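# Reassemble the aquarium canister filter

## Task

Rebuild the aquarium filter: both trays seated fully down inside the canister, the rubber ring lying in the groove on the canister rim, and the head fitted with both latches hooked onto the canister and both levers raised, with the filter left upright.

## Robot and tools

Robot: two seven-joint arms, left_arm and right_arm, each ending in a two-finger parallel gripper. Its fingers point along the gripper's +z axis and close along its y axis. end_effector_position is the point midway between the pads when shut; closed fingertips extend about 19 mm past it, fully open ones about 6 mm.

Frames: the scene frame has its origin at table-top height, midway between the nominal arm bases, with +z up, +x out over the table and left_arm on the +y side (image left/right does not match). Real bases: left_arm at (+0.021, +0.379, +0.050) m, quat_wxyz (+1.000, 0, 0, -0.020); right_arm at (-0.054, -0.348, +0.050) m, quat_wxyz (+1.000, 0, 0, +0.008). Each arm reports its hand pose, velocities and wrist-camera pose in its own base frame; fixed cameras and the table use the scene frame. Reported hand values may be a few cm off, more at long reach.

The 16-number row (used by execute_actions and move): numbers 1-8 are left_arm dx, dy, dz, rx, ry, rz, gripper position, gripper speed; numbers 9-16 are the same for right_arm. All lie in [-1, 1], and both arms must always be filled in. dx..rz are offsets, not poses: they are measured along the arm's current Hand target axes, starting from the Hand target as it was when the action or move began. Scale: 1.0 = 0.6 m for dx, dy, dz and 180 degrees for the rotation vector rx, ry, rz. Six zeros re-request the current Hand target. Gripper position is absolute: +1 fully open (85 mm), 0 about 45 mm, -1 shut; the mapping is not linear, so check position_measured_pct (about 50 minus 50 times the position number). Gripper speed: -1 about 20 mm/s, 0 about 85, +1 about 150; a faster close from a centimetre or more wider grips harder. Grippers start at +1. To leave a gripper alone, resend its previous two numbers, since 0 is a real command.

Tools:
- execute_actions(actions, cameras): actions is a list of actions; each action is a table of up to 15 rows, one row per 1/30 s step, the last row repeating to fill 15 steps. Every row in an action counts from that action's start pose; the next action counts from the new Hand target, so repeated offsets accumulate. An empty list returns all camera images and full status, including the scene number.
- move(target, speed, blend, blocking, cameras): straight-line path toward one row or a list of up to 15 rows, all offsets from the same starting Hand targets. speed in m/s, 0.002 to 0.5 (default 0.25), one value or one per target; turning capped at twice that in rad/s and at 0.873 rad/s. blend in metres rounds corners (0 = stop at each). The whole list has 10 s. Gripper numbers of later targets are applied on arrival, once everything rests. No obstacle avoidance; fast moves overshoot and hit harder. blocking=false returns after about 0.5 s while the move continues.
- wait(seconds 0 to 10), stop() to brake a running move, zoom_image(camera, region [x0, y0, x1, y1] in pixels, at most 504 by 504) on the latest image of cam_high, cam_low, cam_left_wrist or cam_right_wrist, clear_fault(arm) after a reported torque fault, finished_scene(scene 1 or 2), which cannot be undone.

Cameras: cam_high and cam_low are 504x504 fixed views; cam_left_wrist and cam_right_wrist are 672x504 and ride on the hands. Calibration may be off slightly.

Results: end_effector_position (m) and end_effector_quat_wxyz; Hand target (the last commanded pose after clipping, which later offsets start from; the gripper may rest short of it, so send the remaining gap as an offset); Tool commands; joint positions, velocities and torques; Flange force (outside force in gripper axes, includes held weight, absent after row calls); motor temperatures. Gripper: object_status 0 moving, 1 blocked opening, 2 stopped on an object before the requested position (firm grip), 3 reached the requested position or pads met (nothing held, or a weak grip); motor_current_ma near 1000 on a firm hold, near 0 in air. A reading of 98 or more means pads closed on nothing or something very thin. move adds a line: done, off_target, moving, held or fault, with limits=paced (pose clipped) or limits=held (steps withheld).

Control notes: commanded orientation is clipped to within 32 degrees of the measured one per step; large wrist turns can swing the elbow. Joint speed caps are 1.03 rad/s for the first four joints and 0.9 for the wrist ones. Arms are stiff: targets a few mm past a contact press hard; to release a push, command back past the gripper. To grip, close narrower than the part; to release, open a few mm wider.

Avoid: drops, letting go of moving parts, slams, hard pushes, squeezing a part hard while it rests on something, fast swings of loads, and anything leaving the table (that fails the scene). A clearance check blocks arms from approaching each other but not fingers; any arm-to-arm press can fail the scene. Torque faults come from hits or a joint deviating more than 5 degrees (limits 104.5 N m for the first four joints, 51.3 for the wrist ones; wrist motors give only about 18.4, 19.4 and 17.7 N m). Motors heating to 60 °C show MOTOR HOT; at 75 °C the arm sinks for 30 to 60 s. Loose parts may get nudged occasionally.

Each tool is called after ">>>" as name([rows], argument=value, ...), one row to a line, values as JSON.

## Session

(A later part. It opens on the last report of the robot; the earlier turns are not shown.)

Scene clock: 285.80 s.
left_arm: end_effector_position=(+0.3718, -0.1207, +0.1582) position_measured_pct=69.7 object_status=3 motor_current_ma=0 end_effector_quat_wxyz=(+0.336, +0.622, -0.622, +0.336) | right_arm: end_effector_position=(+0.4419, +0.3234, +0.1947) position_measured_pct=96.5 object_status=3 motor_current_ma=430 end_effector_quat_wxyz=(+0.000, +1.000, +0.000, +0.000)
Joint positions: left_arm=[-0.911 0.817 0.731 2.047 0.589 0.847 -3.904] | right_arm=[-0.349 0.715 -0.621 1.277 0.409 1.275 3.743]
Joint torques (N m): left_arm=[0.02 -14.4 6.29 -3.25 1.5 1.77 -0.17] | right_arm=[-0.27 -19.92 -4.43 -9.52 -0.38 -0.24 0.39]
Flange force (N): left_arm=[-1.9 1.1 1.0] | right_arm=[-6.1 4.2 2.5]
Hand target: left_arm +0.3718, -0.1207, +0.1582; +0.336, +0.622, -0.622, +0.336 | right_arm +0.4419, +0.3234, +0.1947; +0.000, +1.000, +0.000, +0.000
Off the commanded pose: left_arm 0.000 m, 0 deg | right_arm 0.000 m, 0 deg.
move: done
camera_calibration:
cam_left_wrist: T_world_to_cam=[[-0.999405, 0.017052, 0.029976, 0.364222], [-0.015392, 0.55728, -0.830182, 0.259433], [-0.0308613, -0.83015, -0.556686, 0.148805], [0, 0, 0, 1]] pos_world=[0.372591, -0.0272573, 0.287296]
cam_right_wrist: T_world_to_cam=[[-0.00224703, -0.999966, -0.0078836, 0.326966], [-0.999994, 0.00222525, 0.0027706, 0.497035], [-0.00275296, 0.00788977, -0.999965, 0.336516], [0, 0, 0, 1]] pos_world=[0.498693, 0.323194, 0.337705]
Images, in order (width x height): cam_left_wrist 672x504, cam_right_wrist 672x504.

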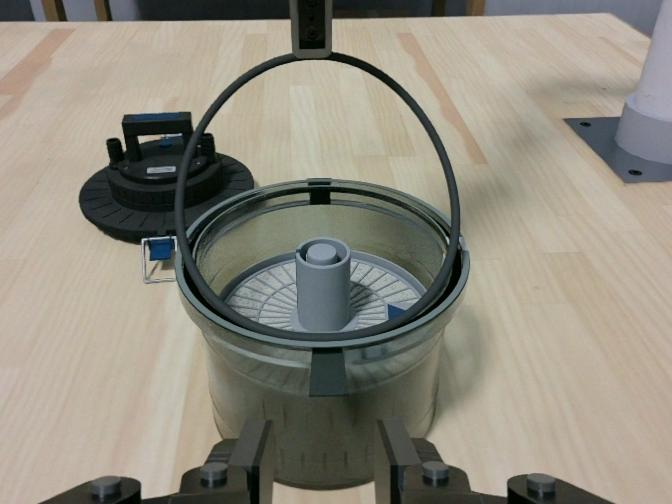

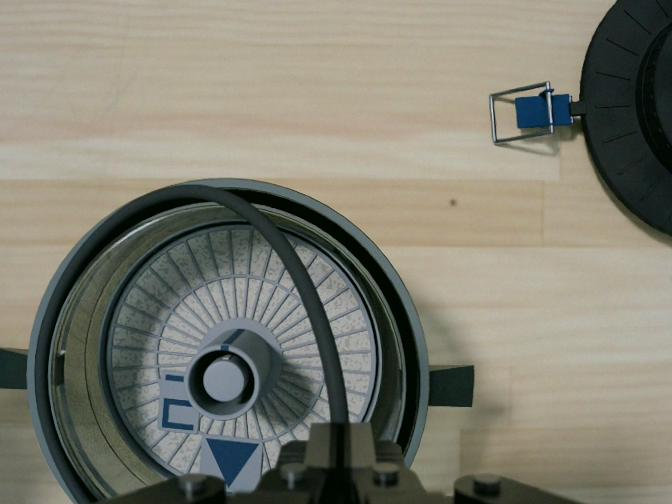

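>>> move(target=[0,0,0,0,0,0,-0.4,-1,0,0.029,0.055,0,0,0,-0.935,-1], speed=0.05, cameras=["cam_left_wrist","cam_right_wrist"])

>>> zoom_image(camera="cam_left_wrist", region=[160, 100, 490, 400])

Scene clock: 287.63 s.
left_arm: end_effector_position=(+0.3718, -0.1207, +0.1582) position_measured_pct=69.7 object_status=3 motor_current_ma=0 end_effector_quat_wxyz=(+0.336, +0.622, -0.622, +0.336) | right_arm: end_effector_position=(+0.4419, +0.3060, +0.1617) position_measured_pct=96.5 object_status=3 motor_current_ma=430 end_effector_quat_wxyz=(+0.000, +1.000, +0.000, +0.000)
Joint positions: left_arm=[-0.911 0.817 0.731 2.047 0.589 0.847 -3.904] | right_arm=[-0.313 0.727 -0.614 1.372 0.427 1.175 3.742]
Joint torques (N m): left_arm=[-0.05 -14.42 6.43 -3.25 1.52 1.81 -0.23] | right_arm=[-0.42 -19.6 -4.52 -8.7 -0.4 -0.12 0.42]
Flange force (N): left_arm=[-2.1 0.8 1.2] | right_arm=[-4.7 3.3 1.7]
Hand target: left_arm +0.3718, -0.1207, +0.1582; +0.336, +0.622, -0.622, +0.336 | right_arm +0.4419, +0.3060, +0.1617; +0.000, +1.000, +0.000, +0.000
Off the commanded pose: left_arm 0.000 m, 0 deg | right_arm 0.000 m, 0 deg.
move: done
camera_calibration:
cam_left_wrist: T_world_to_cam=[[-0.999405, 0.017052, 0.029976, 0.364222], [-0.015392, 0.55728, -0.830182, 0.259433], [-0.0308613, -0.83015, -0.556686, 0.148805], [0, 0, 0, 1]] pos_world=[0.372591, -0.0272573, 0.287296]
cam_right_wrist: T_world_to_cam=[[-0.00234841, -0.999965, -0.00798219, 0.309387], [-0.999993, 0.00232635, 0.00277203, 0.497134], [-0.00275336, 0.00798864, -0.999964, 0.303624], [0, 0, 0, 1]] pos_world=[0.498693, 0.305795, 0.304705]
Images, in order (width x height): cam_left_wrist 672x504, cam_right_wrist 672x504.

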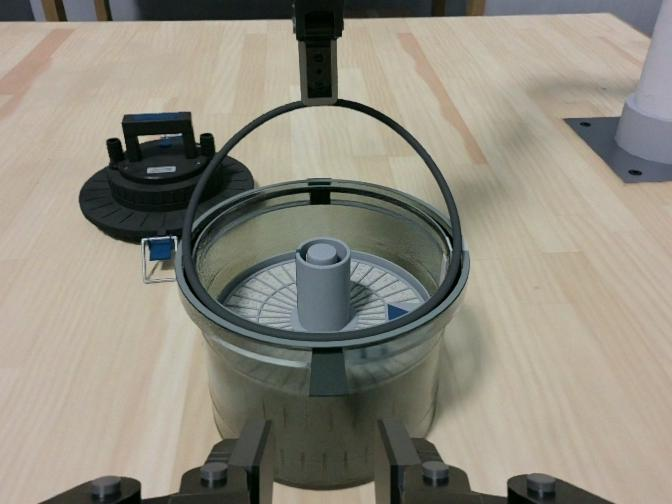

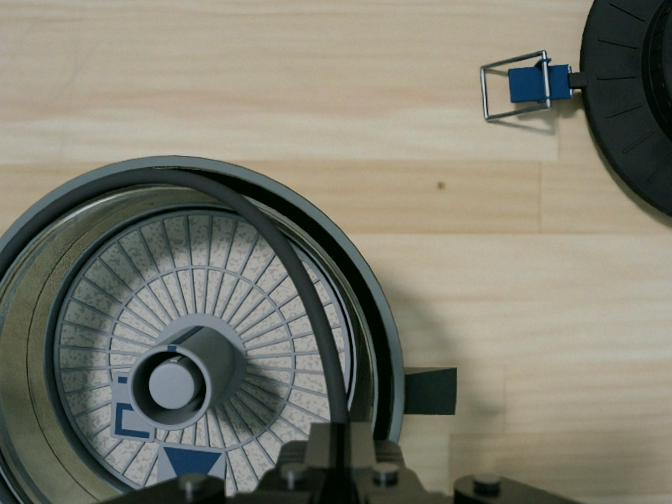

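Scaled by 1.527.

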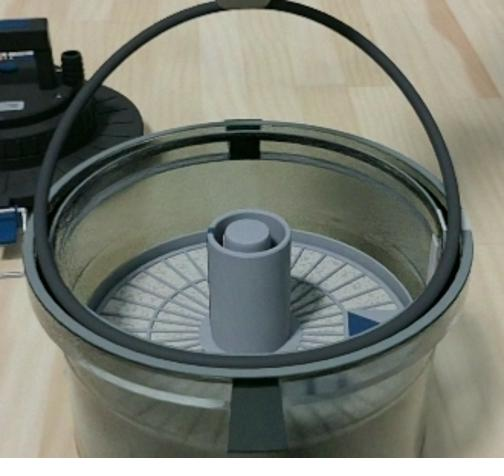

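>>> move(target=[0,0,0,0,0,0,-0.4,-1,0,0.0185,0.062,0,0,0,-0.935,-1], speed=0.05, cameras=["cam_left_wrist","cam_right_wrist","cam_low"])

>>> zoom_image(camera="cam_left_wrist", region=[160, 100, 490, 400])

>>> zoom_image(camera="cam_right_wrist", region=[200, 120, 480, 450])

>>> zoom_image(camera="cam_low", region=[95, 220, 205, 330])

Scene clock: 289.47 s.
left_arm: end_effector_position=(+0.3718, -0.1207, +0.1582) position_measured_pct=69.7 object_status=3 motor_current_ma=0 end_effector_quat_wxyz=(+0.336, +0.622, -0.622, +0.336) | right_arm: end_effector_position=(+0.4419, +0.2950, +0.1245) position_measured_pct=96.5 object_status=3 motor_current_ma=430 end_effector_quat_wxyz=(+0.000, +1.000, +0.000, +0.000)
Joint positions: left_arm=[-0.911 0.817 0.731 2.047 0.589 0.847 -3.904] | right_arm=[-0.296 0.759 -0.598 1.447 0.455 1.076 3.73]
Joint torques (N m): left_arm=[0.01 -14.39 6.47 -3.14 1.54 1.78 -0.23] | right_arm=[-0.38 -19.78 -4.54 -8.35 -0.46 -0.22 0.4]
Flange force (N): left_arm=[-2.2 0.5 0.8] | right_arm=[-4.7 3.0 1.6]
Hand target: left_arm +0.3718, -0.1207, +0.1582; +0.336, +0.622, -0.622, +0.336 | right_arm +0.4419, +0.2949, +0.1245; +0.000, +1.000, +0.000, +0.000
Off the commanded pose: left_arm 0.000 m, 0 deg | right_arm 0.000 m, 0 deg.
move: done
camera_calibration:
cam_left_wrist: T_world_to_cam=[[-0.999405, 0.017052, 0.029976, 0.364222], [-0.015392, 0.55728, -0.830182, 0.259433], [-0.0308613, -0.83015, -0.556686, 0.148805], [0, 0, 0, 1]] pos_world=[0.372591, -0.0272573, 0.287296]
cam_right_wrist: T_world_to_cam=[[-0.0023472, -0.999965, -0.0079822, 0.29799], [-0.999993, 0.00232514, 0.00277202, 0.497263], [-0.00275336, 0.00798866, -0.999964, 0.266514], [0, 0, 0, 1]] pos_world=[0.498693, 0.294695, 0.267505]
Images, in order (width x height): cam_low 504x504, cam_left_wrist 672x504, cam_right_wrist 672x504.

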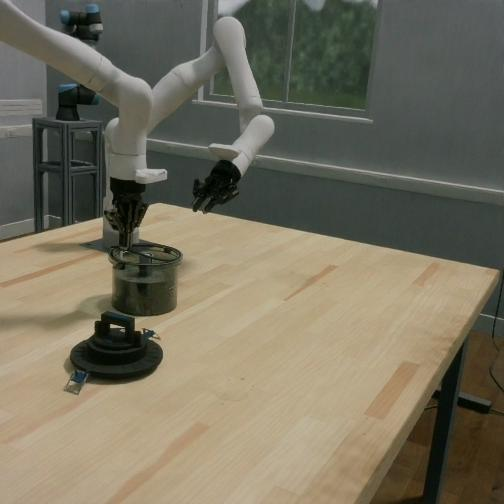

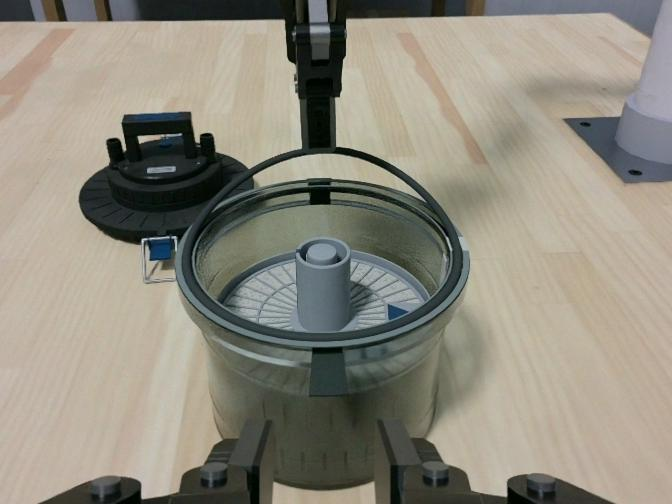

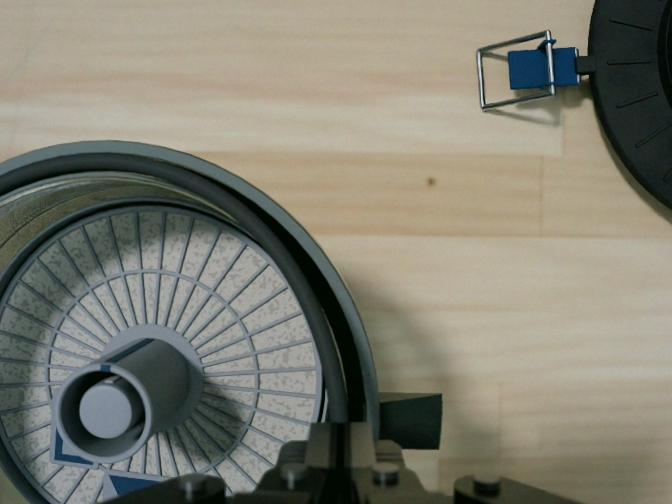

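Scaled by 1.527.

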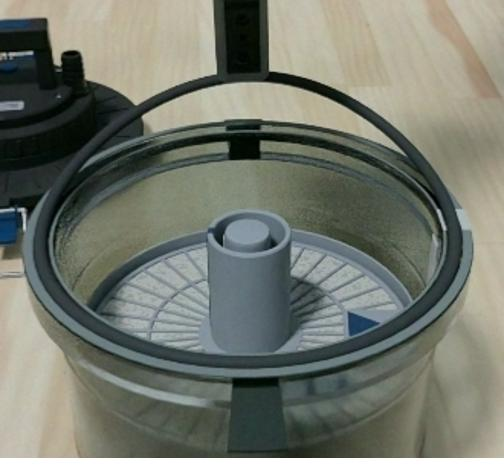

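Scaled by 1.527.

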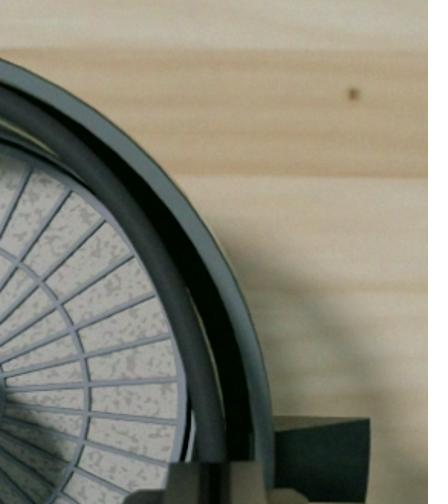

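Scaled by 4.582.

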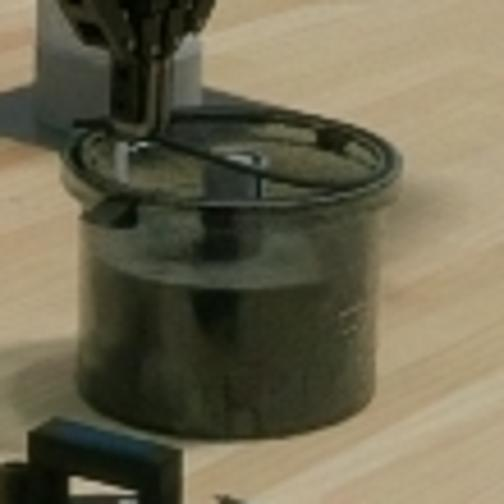

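>>> move(target=[0,0,0,0,0,0,-0.4,-1,0,0.006,0.0275,0,0,0,-0.935,-1], speed=0.03, cameras=["cam_left_wrist","cam_right_wrist"])

>>> zoom_image(camera="cam_left_wrist", region=[230, 120, 410, 240])

>>> zoom_image(camera="cam_right_wrist", region=[240, 260, 420, 450])

Scene clock: 290.90 s.
left_arm: end_effector_position=(+0.3718, -0.1207, +0.1582) position_measured_pct=69.7 object_status=3 motor_current_ma=0 end_effector_quat_wxyz=(+0.336, +0.622, -0.622, +0.336) | right_arm: end_effector_position=(+0.4419, +0.2914, +0.1080) position_measured_pct=96.5 object_status=3 motor_current_ma=430 end_effector_quat_wxyz=(+0.000, +1.000, +0.000, +0.000)
Joint positions: left_arm=[-0.911 0.817 0.731 2.047 0.589 0.847 -3.904] | right_arm=[-0.293 0.777 -0.589 1.473 0.469 1.035 3.723]
Joint torques (N m): left_arm=[-0.06 -14.43 6.34 -3.16 1.57 1.74 -0.2] | right_arm=[-0.39 -19.74 -4.58 -8.34 -0.45 0.19 0.41]
Flange force (N): left_arm=[-2.1 0.5 0.9] | right_arm=[-6.3 4.1 2.5]
Hand target: left_arm +0.3718, -0.1207, +0.1582; +0.336, +0.622, -0.622, +0.336 | right_arm +0.4419, +0.2914, +0.1080; +0.000, +1.000, +0.000, +0.000
Off the commanded pose: left_arm 0.000 m, 0 deg | right_arm 0.000 m, 0 deg.
move: done
camera_calibration:
cam_left_wrist: T_world_to_cam=[[-0.999405, 0.017052, 0.029976, 0.364222], [-0.015392, 0.55728, -0.830182, 0.259433], [-0.0308613, -0.83015, -0.556686, 0.148805], [0, 0, 0, 1]] pos_world=[0.372591, -0.0272573, 0.287296]
cam_right_wrist: T_world_to_cam=[[-0.00224722, -0.999966, -0.00798359, 0.29421], [-0.999994, 0.00222516, 0.00277081, 0.497347], [-0.00275295, 0.00798977, -0.999964, 0.250143], [0, 0, 0, 1]] pos_world=[0.498693, 0.291095, 0.251105]
Images, in order (width x height): cam_left_wrist 672x504, cam_right_wrist 672x504.

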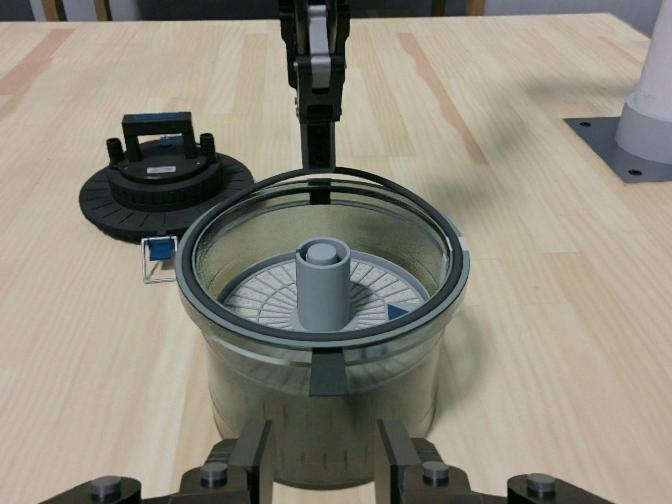

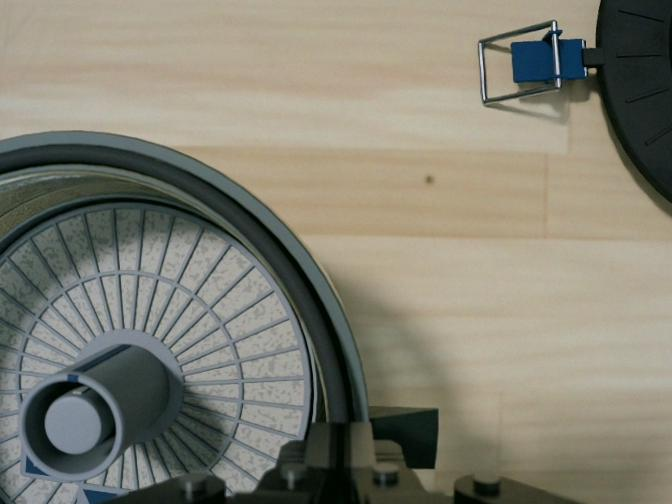

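Scaled by 2.800.

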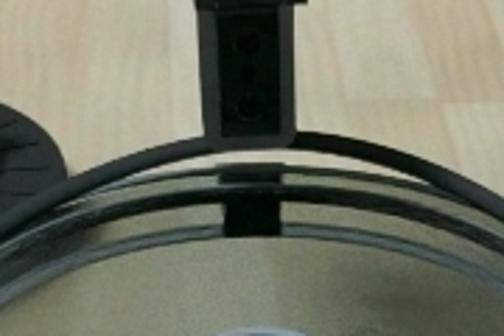

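Scaled by 2.653.

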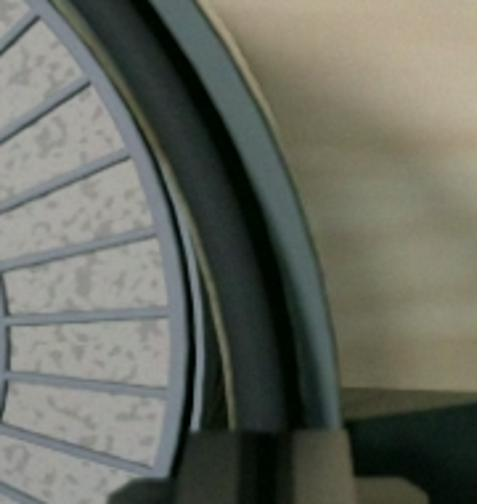

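>>> move(target=[0,0,0,0,0,0,-0.4,-1,0,0.0008,0.0092,0,0,0,-0.935,-1], speed=0.03, cameras=["cam_left_wrist","cam_right_wrist"])

>>> zoom_image(camera="cam_left_wrist", region=[230, 120, 410, 240])

>>> zoom_image(camera="cam_right_wrist", region=[240, 260, 420, 450])

Scene clock: 292.20 s.
left_arm: end_effector_position=(+0.3718, -0.1207, +0.1582) position_measured_pct=69.7 object_status=3 motor_current_ma=0 end_effector_quat_wxyz=(+0.336, +0.622, -0.622, +0.336) | right_arm: end_effector_position=(+0.4419, +0.2909, +0.1025) position_measured_pct=96.5 object_status=3 motor_current_ma=430 end_effector_quat_wxyz=(+0.000, +1.000, +0.000, +0.000)
Joint positions: left_arm=[-0.911 0.817 0.731 2.047 0.589 0.847 -3.904] | right_arm=[-0.294 0.784 -0.586 1.479 0.474 1.022 3.719]
Joint torques (N m): left_arm=[-0.03 -14.34 6.36 -3.14 1.58 1.77 -0.2] | right_arm=[-0.4 -19.78 -4.64 -8.24 -0.5 -0.2 0.41]
Flange force (N): left_arm=[-2.0 0.6 0.8] | right_arm=[-5.5 3.6 1.6]
Hand target: left_arm +0.3718, -0.1207, +0.1582; +0.336, +0.622, -0.622, +0.336 | right_arm +0.4419, +0.2909, +0.1024; +0.000, +1.000, +0.000, +0.000
Off the commanded pose: left_arm 0.000 m, 0 deg | right_arm 0.000 m, 0 deg.
move: done
camera_calibration:
cam_left_wrist: T_world_to_cam=[[-0.999405, 0.017052, 0.029976, 0.364222], [-0.015392, 0.55728, -0.830182, 0.259433], [-0.0308613, -0.83015, -0.556686, 0.148805], [0, 0, 0, 1]] pos_world=[0.372591, -0.0272573, 0.287296]
cam_right_wrist: T_world_to_cam=[[-0.0023472, -0.999965, -0.0079822, 0.293715], [-0.999993, 0.00232514, 0.00277202, 0.497334], [-0.00275336, 0.00798866, -0.999964, 0.244547], [0, 0, 0, 1]] pos_world=[0.498693, 0.290595, 0.245505]
Images, in order (width x height): cam_left_wrist 672x504, cam_right_wrist 672x504.

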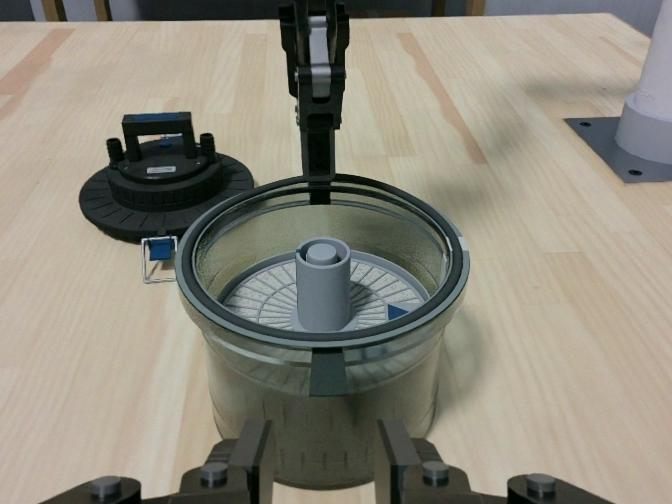

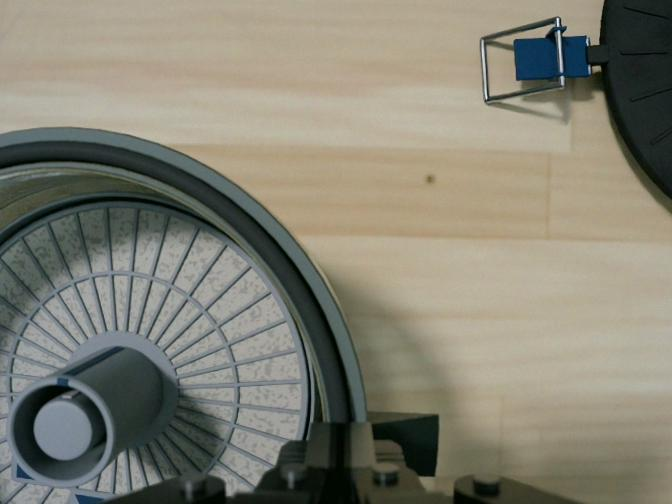

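Scaled by 2.800.

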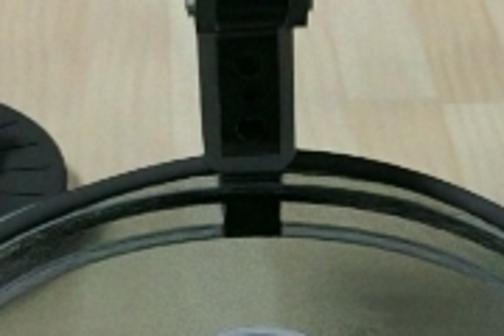

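Scaled by 2.653.

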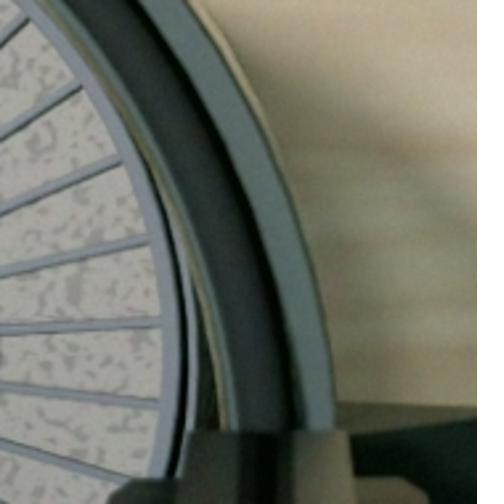

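>>> move(target=[0,0,0,0,0,0,-0.4,-1,0,0,0.005,0,0,0,-0.935,-1], speed=0.02)

>>> move(target=[0,0,0,0,0,0,-0.4,-1,0,0,0.0035,0,0,0,-0.935,-1], speed=0.02, cameras=["cam_left_wrist","cam_right_wrist"])

>>> zoom_image(camera="cam_left_wrist", region=[230, 120, 410, 240])

>>> zoom_image(camera="cam_right_wrist", region=[240, 260, 420, 450])

Scene clock: 293.50 s.
left_arm: end_effector_position=(+0.3718, -0.1207, +0.1582) position_measured_pct=69.7 object_status=3 motor_current_ma=0 end_effector_quat_wxyz=(+0.336, +0.622, -0.622, +0.336) | right_arm: end_effector_position=(+0.4419, +0.2909, +0.0995) position_measured_pct=96.5 object_status=3 motor_current_ma=430 end_effector_quat_wxyz=(+0.000, +1.000, +0.000, +0.000)
Joint positions: left_arm=[-0.911 0.817 0.731 2.047 0.589 0.847 -3.904] | right_arm=[-0.294 0.788 -0.584 1.482 0.477 1.016 3.717]
Joint torques (N m): left_arm=[-0.03 -14.45 6.31 -3.17 1.55 1.81 -0.2] | right_arm=[-0.39 -19.72 -4.55 -7.99 -0.45 -0.12 0.44]
Flange force (N): left_arm=[-2.1 0.7 1.1] | right_arm=[-5.2 3.2 1.4]
Hand target: left_arm +0.3718, -0.1207, +0.1582; +0.336, +0.622, -0.622, +0.336 | right_arm +0.4419, +0.2909, +0.0994; +0.000, +1.000, +0.000, +0.000
Off the commanded pose: left_arm 0.000 m, 0 deg | right_arm 0.000 m, 0 deg.
move: done

Scene clock: 294.20 s.
left_arm: end_effector_position=(+0.3718, -0.1207, +0.1582) position_measured_pct=69.7 object_status=3 motor_current_ma=0 end_effector_quat_wxyz=(+0.336, +0.622, -0.622, +0.336) | right_arm: end_effector_position=(+0.4419, +0.2909, +0.0974) position_measured_pct=96.5 object_status=3 motor_current_ma=430 end_effector_quat_wxyz=(+0.000, +1.000, +0.000, +0.000)
Joint positions: left_arm=[-0.911 0.817 0.731 2.047 0.589 0.847 -3.904] | right_arm=[-0.295 0.791 -0.582 1.484 0.479 1.011 3.716]
Joint torques (N m): left_arm=[-0.08 -14.42 6.38 -3.26 1.53 1.81 -0.21] | right_arm=[-1.13 -19.02 -5.18 -8.04 -0.71 -0.69 0.4]
Flange force (N): left_arm=[-2.0 0.8 1.3] | right_arm=[-5.1 4.9 -0.4]
Hand target: left_arm +0.3718, -0.1207, +0.1582; +0.336, +0.622, -0.622, +0.336 | right_arm +0.4419, +0.2909, +0.0973; +0.000, +1.000, +0.000, +0.000
Off the commanded pose: left_arm 0.000 m, 0 deg | right_arm 0.000 m, 0 deg.
move: done
camera_calibration:
cam_left_wrist: T_world_to_cam=[[-0.999405, 0.017052, 0.029976, 0.364222], [-0.015392, 0.55728, -0.830182, 0.259433], [-0.0308613, -0.83015, -0.556686, 0.148805], [0, 0, 0, 1]] pos_world=[0.372591, -0.0272573, 0.287296]
cam_right_wrist: T_world_to_cam=[[-0.00234582, -0.999966, -0.00788222, 0.293649], [-0.999993, 0.00232403, 0.00277178, 0.497349], [-0.00275337, 0.00788867, -0.999965, 0.239477], [0, 0, 0, 1]] pos_world=[0.498693, 0.290594, 0.240405]
Images, in order (width x height): cam_left_wrist 672x504, cam_right_wrist 672x504.

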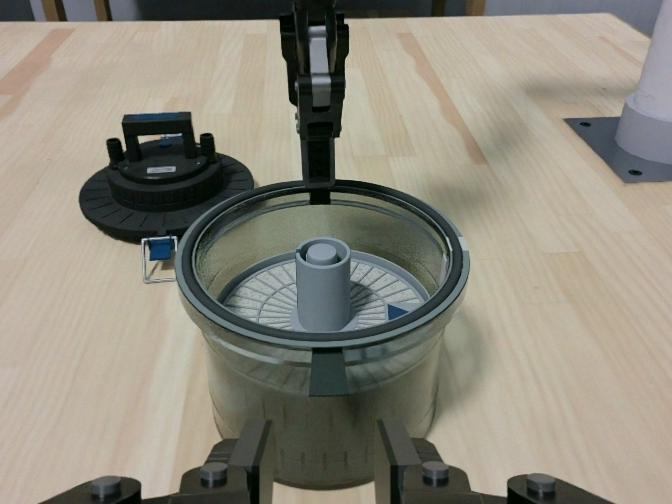

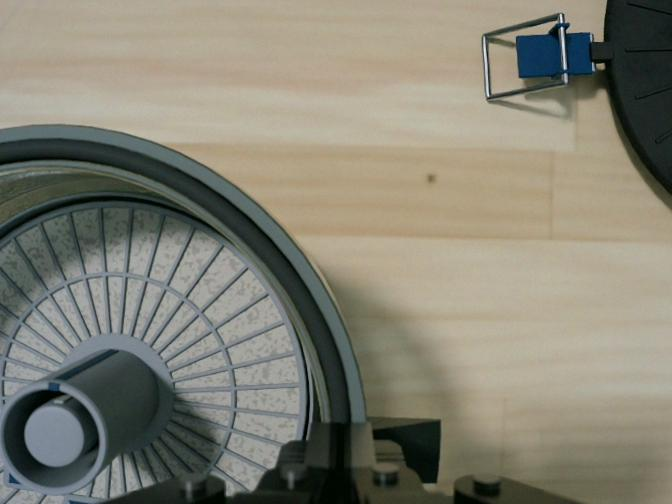

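Scaled by 2.800.

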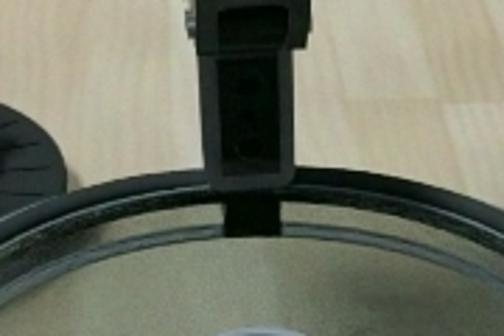

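Scaled by 2.653.

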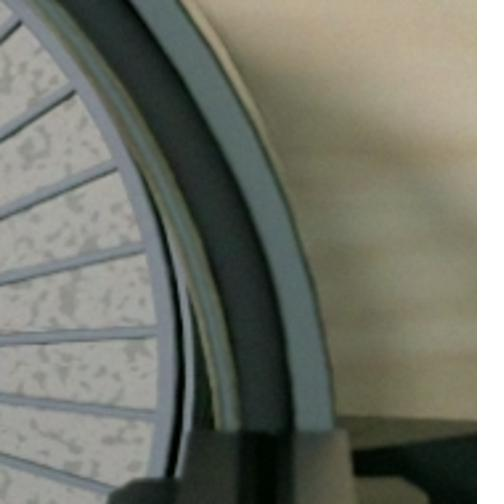

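>>> move(target=[0,0,0,0,0,0,-0.4,-1,0,0,0.0013,0,0,0,-0.935,-1], speed=0.02)

>>> move(target=[0,0,0,0,0,0,-0.4,-1,0,0,0,0,0,0,-0.8,-1])

>>> move([
  [0,0,0,0,0,0,-0.4,-1,0,0,-0.03,0,0,0,-0.8,-1],
  [0,0,0,0,0,0,-0.4,-1,-0.08,-0.12,-0.17,0,0,0,-0.8,-1],
], speed=[0.03,0.2], cameras=["cam_left_wrist","cam_right_wrist","cam_low"])

>>> zoom_image(camera="cam_left_wrist", region=[160, 160, 490, 370])

Scene clock: 295.63 s.
left_arm: end_effector_position=(+0.3718, -0.1207, +0.1582) position_measured_pct=69.7 object_status=3 motor_current_ma=0 end_effector_quat_wxyz=(+0.336, +0.622, -0.622, +0.336) | right_arm: end_effector_position=(+0.4419, +0.2909, +0.0966) position_measured_pct=96.5 object_status=3 motor_current_ma=430 end_effector_quat_wxyz=(+0.000, +1.000, +0.000, +0.000)
Joint positions: left_arm=[-0.911 0.817 0.731 2.047 0.589 0.847 -3.904] | right_arm=[-0.295 0.792 -0.582 1.485 0.48 1.009 3.715]
Joint torques (N m): left_arm=[-0.03 -14.38 6.37 -3.13 1.58 1.81 -0.19] | right_arm=[-1.26 -18.49 -5.2 -7.99 -0.65 -0.79 0.43]
Flange force (N): left_arm=[-2.1 0.6 1.0] | right_arm=[-5.6 5.5 -1.5]
Hand target: left_arm +0.3718, -0.1207, +0.1582; +0.336, +0.622, -0.622, +0.336 | right_arm +0.4419, +0.2909, +0.0966; +0.000, +1.000, +0.000, +0.000
Off the commanded pose: left_arm 0.000 m, 0 deg | right_arm 0.000 m, 0 deg.
move: done

Scene clock: 296.20 s.
left_arm: end_effector_position=(+0.3718, -0.1207, +0.1582) position_measured_pct=69.7 object_status=3 motor_current_ma=0 end_effector_quat_wxyz=(+0.336, +0.622, -0.622, +0.336) | right_arm: end_effector_position=(+0.4419, +0.2909, +0.0965) position_measured_pct=89.6 object_status=0 motor_current_ma=0 end_effector_quat_wxyz=(+0.000, +1.000, +0.001, +0.000)
Joint positions: left_arm=[-0.911 0.817 0.731 2.047 0.589 0.847 -3.904] | right_arm=[-0.296 0.792 -0.582 1.485 0.48 1.009 3.715]
Joint torques (N m): left_arm=[0.01 -14.4 6.4 -3.2 1.59 1.81 -0.21] | right_arm=[0.58 -16.71 -2.92 -6.87 0.04 -0.04 0.41]
Flange force (N): left_arm=[-2.2 0.8 1.0] | right_arm=[-6.9 2.3 -4.9]
Hand target: left_arm +0.3718, -0.1207, +0.1582; +0.336, +0.622, -0.622, +0.336 | right_arm +0.4419, +0.2909, +0.0966; +0.000, +1.000, +0.000, +0.000
Off the commanded pose: left_arm 0.000 m, 0 deg | right_arm 0.000 m, 0 deg.
move: done

Scene clock: 298.17 s.
left_arm: end_effector_position=(+0.3718, -0.1207, +0.1582) position_measured_pct=69.7 object_status=3 motor_current_ma=0 end_effector_quat_wxyz=(+0.336, +0.622, -0.622, +0.336) | right_arm: end_effector_position=(+0.3939, +0.3628, +0.1987) position_measured_pct=89.6 object_status=3 motor_current_ma=0 end_effector_quat_wxyz=(+0.000, +1.000, +0.001, +0.000)
Joint positions: left_arm=[-0.911 0.817 0.731 2.047 0.589 0.847 -3.904] | right_arm=[-0.445 0.686 -0.632 1.322 0.403 1.261 3.624]
Joint torques (N m): left_arm=[0.04 -14.43 6.4 -3.23 1.58 1.75 -0.18] | right_arm=[-0.32 -19.28 -4.37 -9.29 -0.37 -0.21 0.4]
Flange force (N): left_arm=[-2.2 0.9 0.8] | right_arm=[-4.8 4.3 2.2]
Hand target: left_arm +0.3718, -0.1207, +0.1582; +0.336, +0.622, -0.622, +0.336 | right_arm +0.3939, +0.3628, +0.1986; +0.000, +1.000, +0.000, +0.000
Off the commanded pose: left_arm 0.000 m, 0 deg | right_arm 0.000 m, 0 deg.
move: done
camera_calibration:
cam_left_wrist: T_world_to_cam=[[-0.999405, 0.017052, 0.029976, 0.364222], [-0.015392, 0.55728, -0.830182, 0.259433], [-0.0308613, -0.83015, -0.556686, 0.148805], [0, 0, 0, 1]] pos_world=[0.372591, -0.0272573, 0.287296]
cam_right_wrist: T_world_to_cam=[[-0.002247, -0.999965, -0.00808406, 0.366258], [-0.999994, 0.00222628, 0.00257103, 0.448906], [-0.00255294, 0.00808979, -0.999964, 0.34001], [0, 0, 0, 1]] pos_world=[0.450594, 0.362495, 0.341805]
Images, in order (width x height): cam_low 504x504, cam_left_wrist 672x504, cam_right_wrist 672x504.

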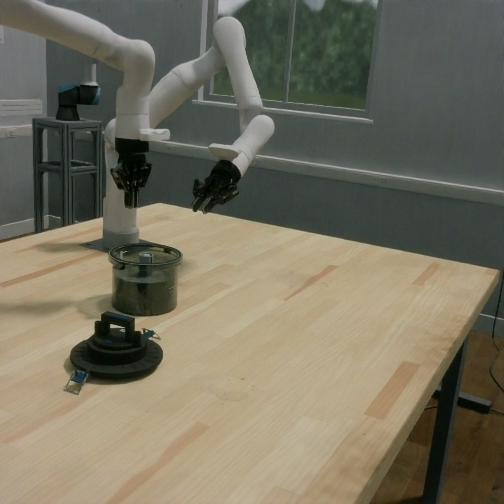

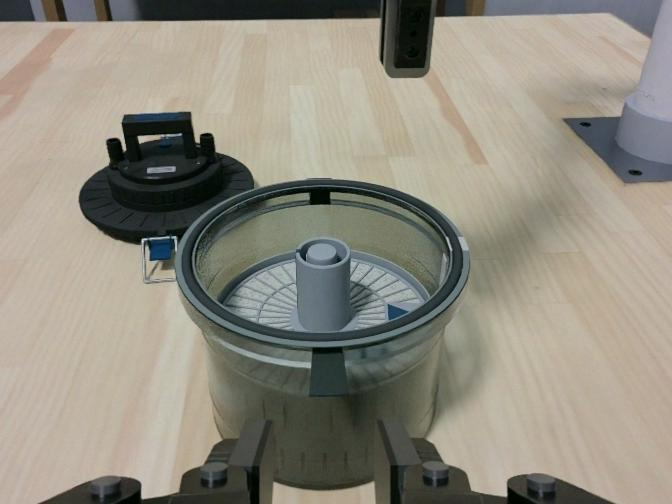

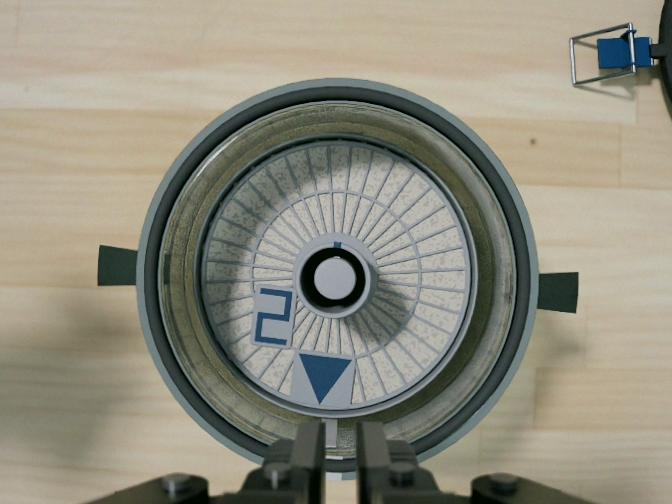

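Scaled by 1.527.

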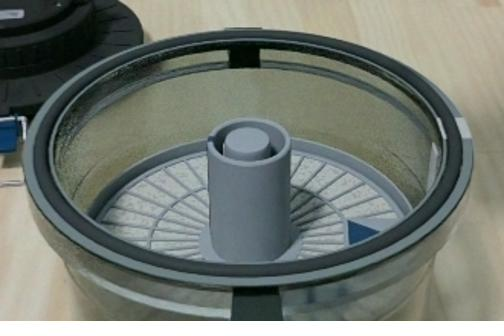

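>>> move(target=[-0.1547,0,0.2597,0,0.111,0,-0.4,-1,0.05,0,0,0,0,0,-0.8,-1], speed=0.25, cameras=["cam_left_wrist","cam_right_wrist"])

>>> zoom_image(camera="cam_left_wrist", region=[270, 280, 390, 470])

>>> zoom_image(camera="cam_left_wrist", region=[140, 330, 280, 460])

>>> zoom_image(camera="cam_left_wrist", region=[380, 330, 520, 460])

Scene clock: 303.10 s.
left_arm: end_effector_position=(+0.3718, -0.2001, -0.0049) position_measured_pct=69.7 object_status=3 motor_current_ma=0 end_effector_quat_wxyz=(+0.439, +0.554, -0.554, +0.439) | right_arm: end_effector_position=(+0.4239, +0.3628, +0.1986) position_measured_pct=89.6 object_status=3 motor_current_ma=0 end_effector_quat_wxyz=(+0.000, +1.000, +0.000, +0.000)
Joint positions: left_arm=[-0.841 1.552 0.677 1.896 0.631 0.679 -4.323] | right_arm=[-0.436 0.734 -0.62 1.225 0.414 1.306 3.675]
Joint torques (N m): left_arm=[-0.07 -15.98 8.7 2.78 0.89 2.77 -0.17] | right_arm=[-0.41 -20.33 -4.44 -9.26 -0.41 -0.2 0.43]
Flange force (N): left_arm=[-0.1 3.1 -0.1] | right_arm=[-5.1 4.3 2.2]
Hand target: left_arm +0.3718, -0.2001, -0.0049; +0.439, +0.554, -0.554, +0.439 | right_arm +0.4239, +0.3628, +0.1986; +0.000, +1.000, +0.000, +0.000
Off the commanded pose: left_arm 0.000 m, 0 deg | right_arm 0.000 m, 0 deg.
move: done
camera_calibration:
cam_left_wrist: T_world_to_cam=[[-0.99941, 0.0261951, 0.0222242, 0.37228], [-0.0152908, 0.240106, -0.970626, 0.104123], [-0.0307618, -0.970393, -0.239564, -0.0345186], [0, 0, 0, 1]] pos_world=[0.372591, -0.0682491, 0.0845218]
cam_right_wrist: T_world_to_cam=[[-0.00234841, -0.999965, -0.00798219, 0.366438], [-0.999993, 0.00232635, 0.00277203, 0.4789], [-0.00275336, 0.00798864, -0.999964, 0.340019], [0, 0, 0, 1]] pos_world=[0.480693, 0.362595, 0.341605]
Images, in order (width x height): cam_left_wrist 672x504, cam_right_wrist 672x504.

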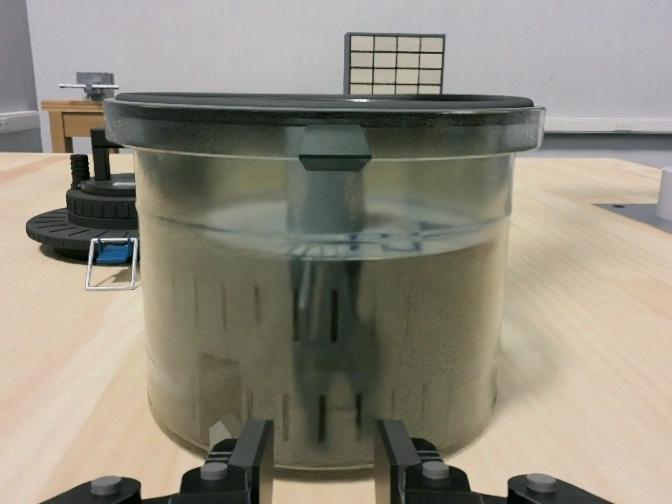

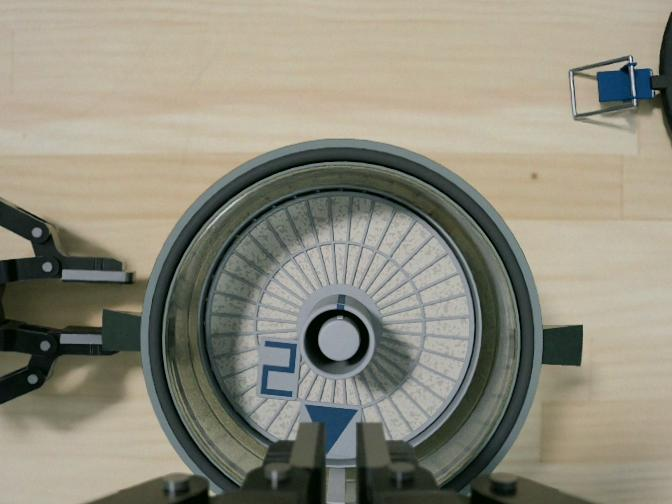

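Scaled by 2.653.

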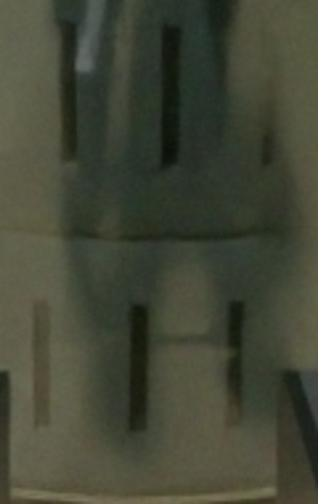

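Scaled by 3.600.

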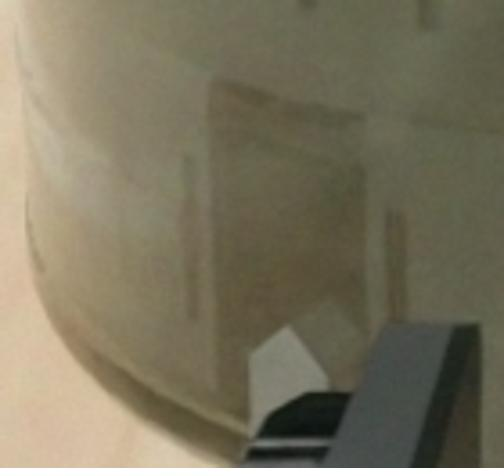

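Scaled by 3.600.

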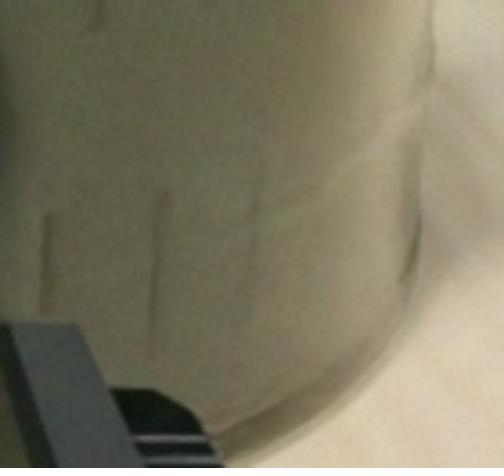

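>>> zoom_image(camera="cam_right_wrist", region=[290, 270, 390, 390])

>>> zoom_image(camera="cam_right_wrist", region=[140, 130, 545, 504])

Scaled by 4.200.

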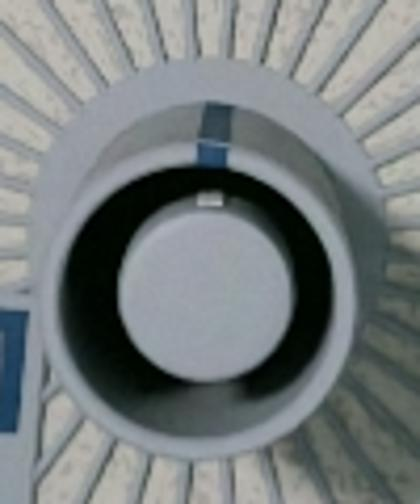

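Scaled by 1.244.

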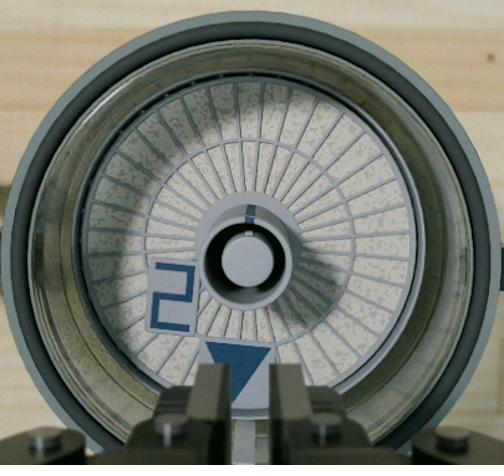

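>>> execute_actions(actions=[], cameras=["cam_right_wrist","cam_left_wrist"])

Scene clock: 309.50 s.
left_arm: end_effector_position=(+0.3718, -0.2001, -0.0049) position_measured_pct=69.7 object_status=3 motor_current_ma=0 end_effector_quat_wxyz=(+0.439, +0.554, -0.554, +0.439) | right_arm: end_effector_position=(+0.4239, +0.3628, +0.1986) position_measured_pct=89.6 object_status=3 motor_current_ma=0 end_effector_quat_wxyz=(+0.000, +1.000, +0.000, +0.000)
Joint positions: left_arm=[-0.841 1.552 0.677 1.896 0.631 0.68 -4.323] | right_arm=[-0.436 0.734 -0.62 1.225 0.414 1.306 3.675]
Joint velocities: within noise
Joint torques (N m): left_arm=[0.07 -16.05 8.68 3.08 0.95 2.78 -0.21] | right_arm=[-0.42 -20.31 -4.47 -9.21 -0.4 -0.17 0.41]
Motor temperatures (°C): left_arm=[36 35 32 36 37 41 47] | right_arm=[37 40 35 34 49 48 38]
Flange force (N): left_arm=[-0.7 2.4 -0.4] | right_arm=[-5.0 4.3 2.1]
Hand target: left_arm +0.3718, -0.2001, -0.0049; +0.439, +0.554, -0.554, +0.439 | right_arm +0.4239, +0.3628, +0.1986; +0.000, +1.000, +0.000, +0.000
Tool commands: left_gripper/position=-0.4 left_gripper/speed=-1.0 right_gripper/position=-0.8 right_gripper/speed=-1.0
Off the commanded pose: left_arm 0.000 m, 0 deg | right_arm 0.000 m, 0 deg.
camera_calibration:
cam_left_wrist: T_world_to_cam=[[-0.999408, 0.0261728, 0.0223209, 0.37227], [-0.015393, 0.240014, -0.970647, 0.104157], [-0.0307619, -0.970417, -0.239469, -0.0345281], [0, 0, 0, 1]] pos_world=[0.372591, -0.068249, 0.0845216]
cam_right_wrist: T_world_to_cam=[[-0.00234841, -0.999965, -0.00798219, 0.366438], [-0.999993, 0.00232635, 0.00277203, 0.4789], [-0.00275336, 0.00798864, -0.999964, 0.340019], [0, 0, 0, 1]] pos_world=[0.480693, 0.362595, 0.341605]
Images, in order (width x height): cam_left_wrist 672x504, cam_right_wrist 672x504.

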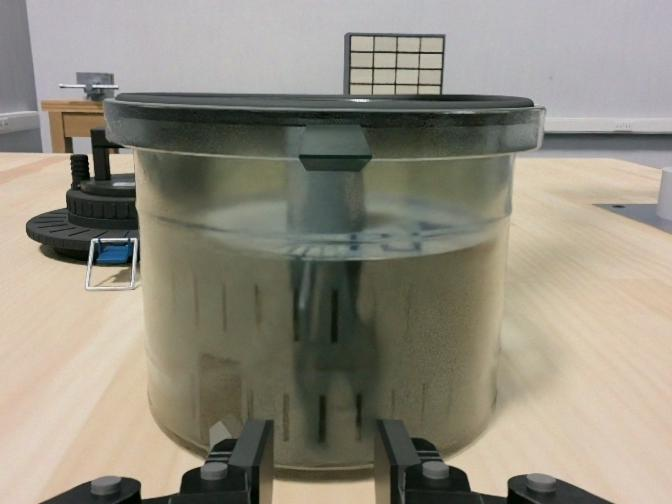

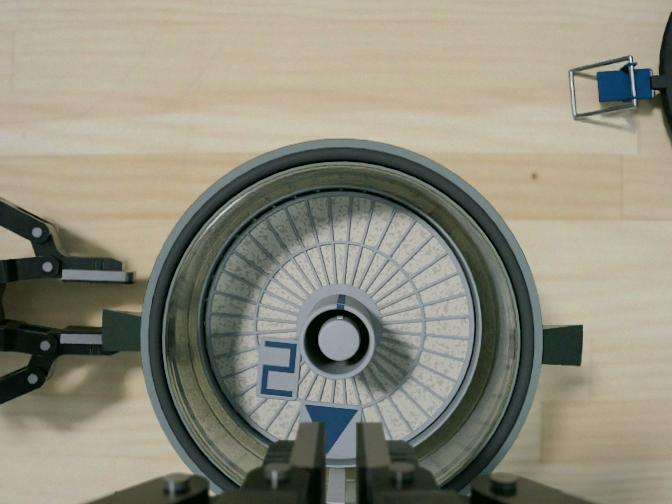

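>>> zoom_image(camera="cam_right_wrist", region=[280, 270, 400, 390])

>>> zoom_image(camera="cam_right_wrist", region=[200, 330, 460, 504])

>>> zoom_image(camera="cam_left_wrist", region=[130, 190, 520, 480])

Scaled by 4.200.

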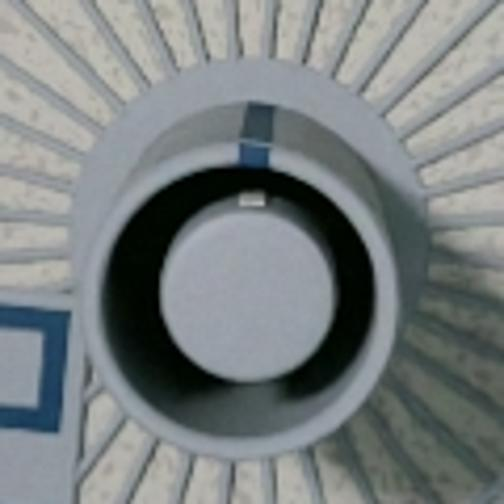

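Scaled by 1.938.

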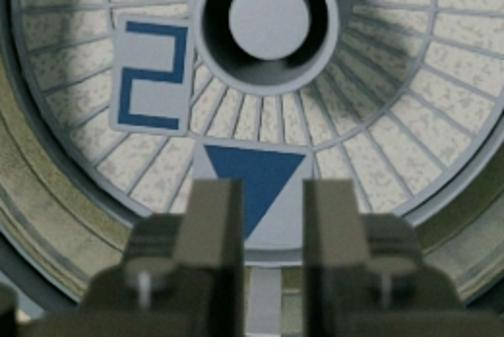

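Scaled by 1.292.

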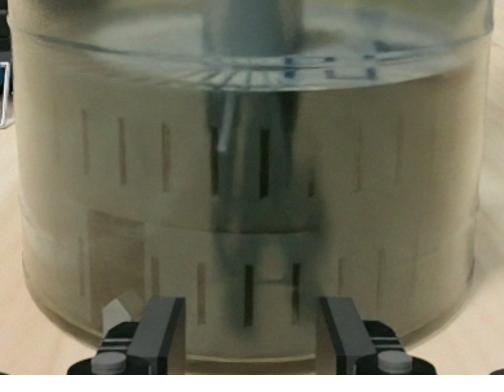

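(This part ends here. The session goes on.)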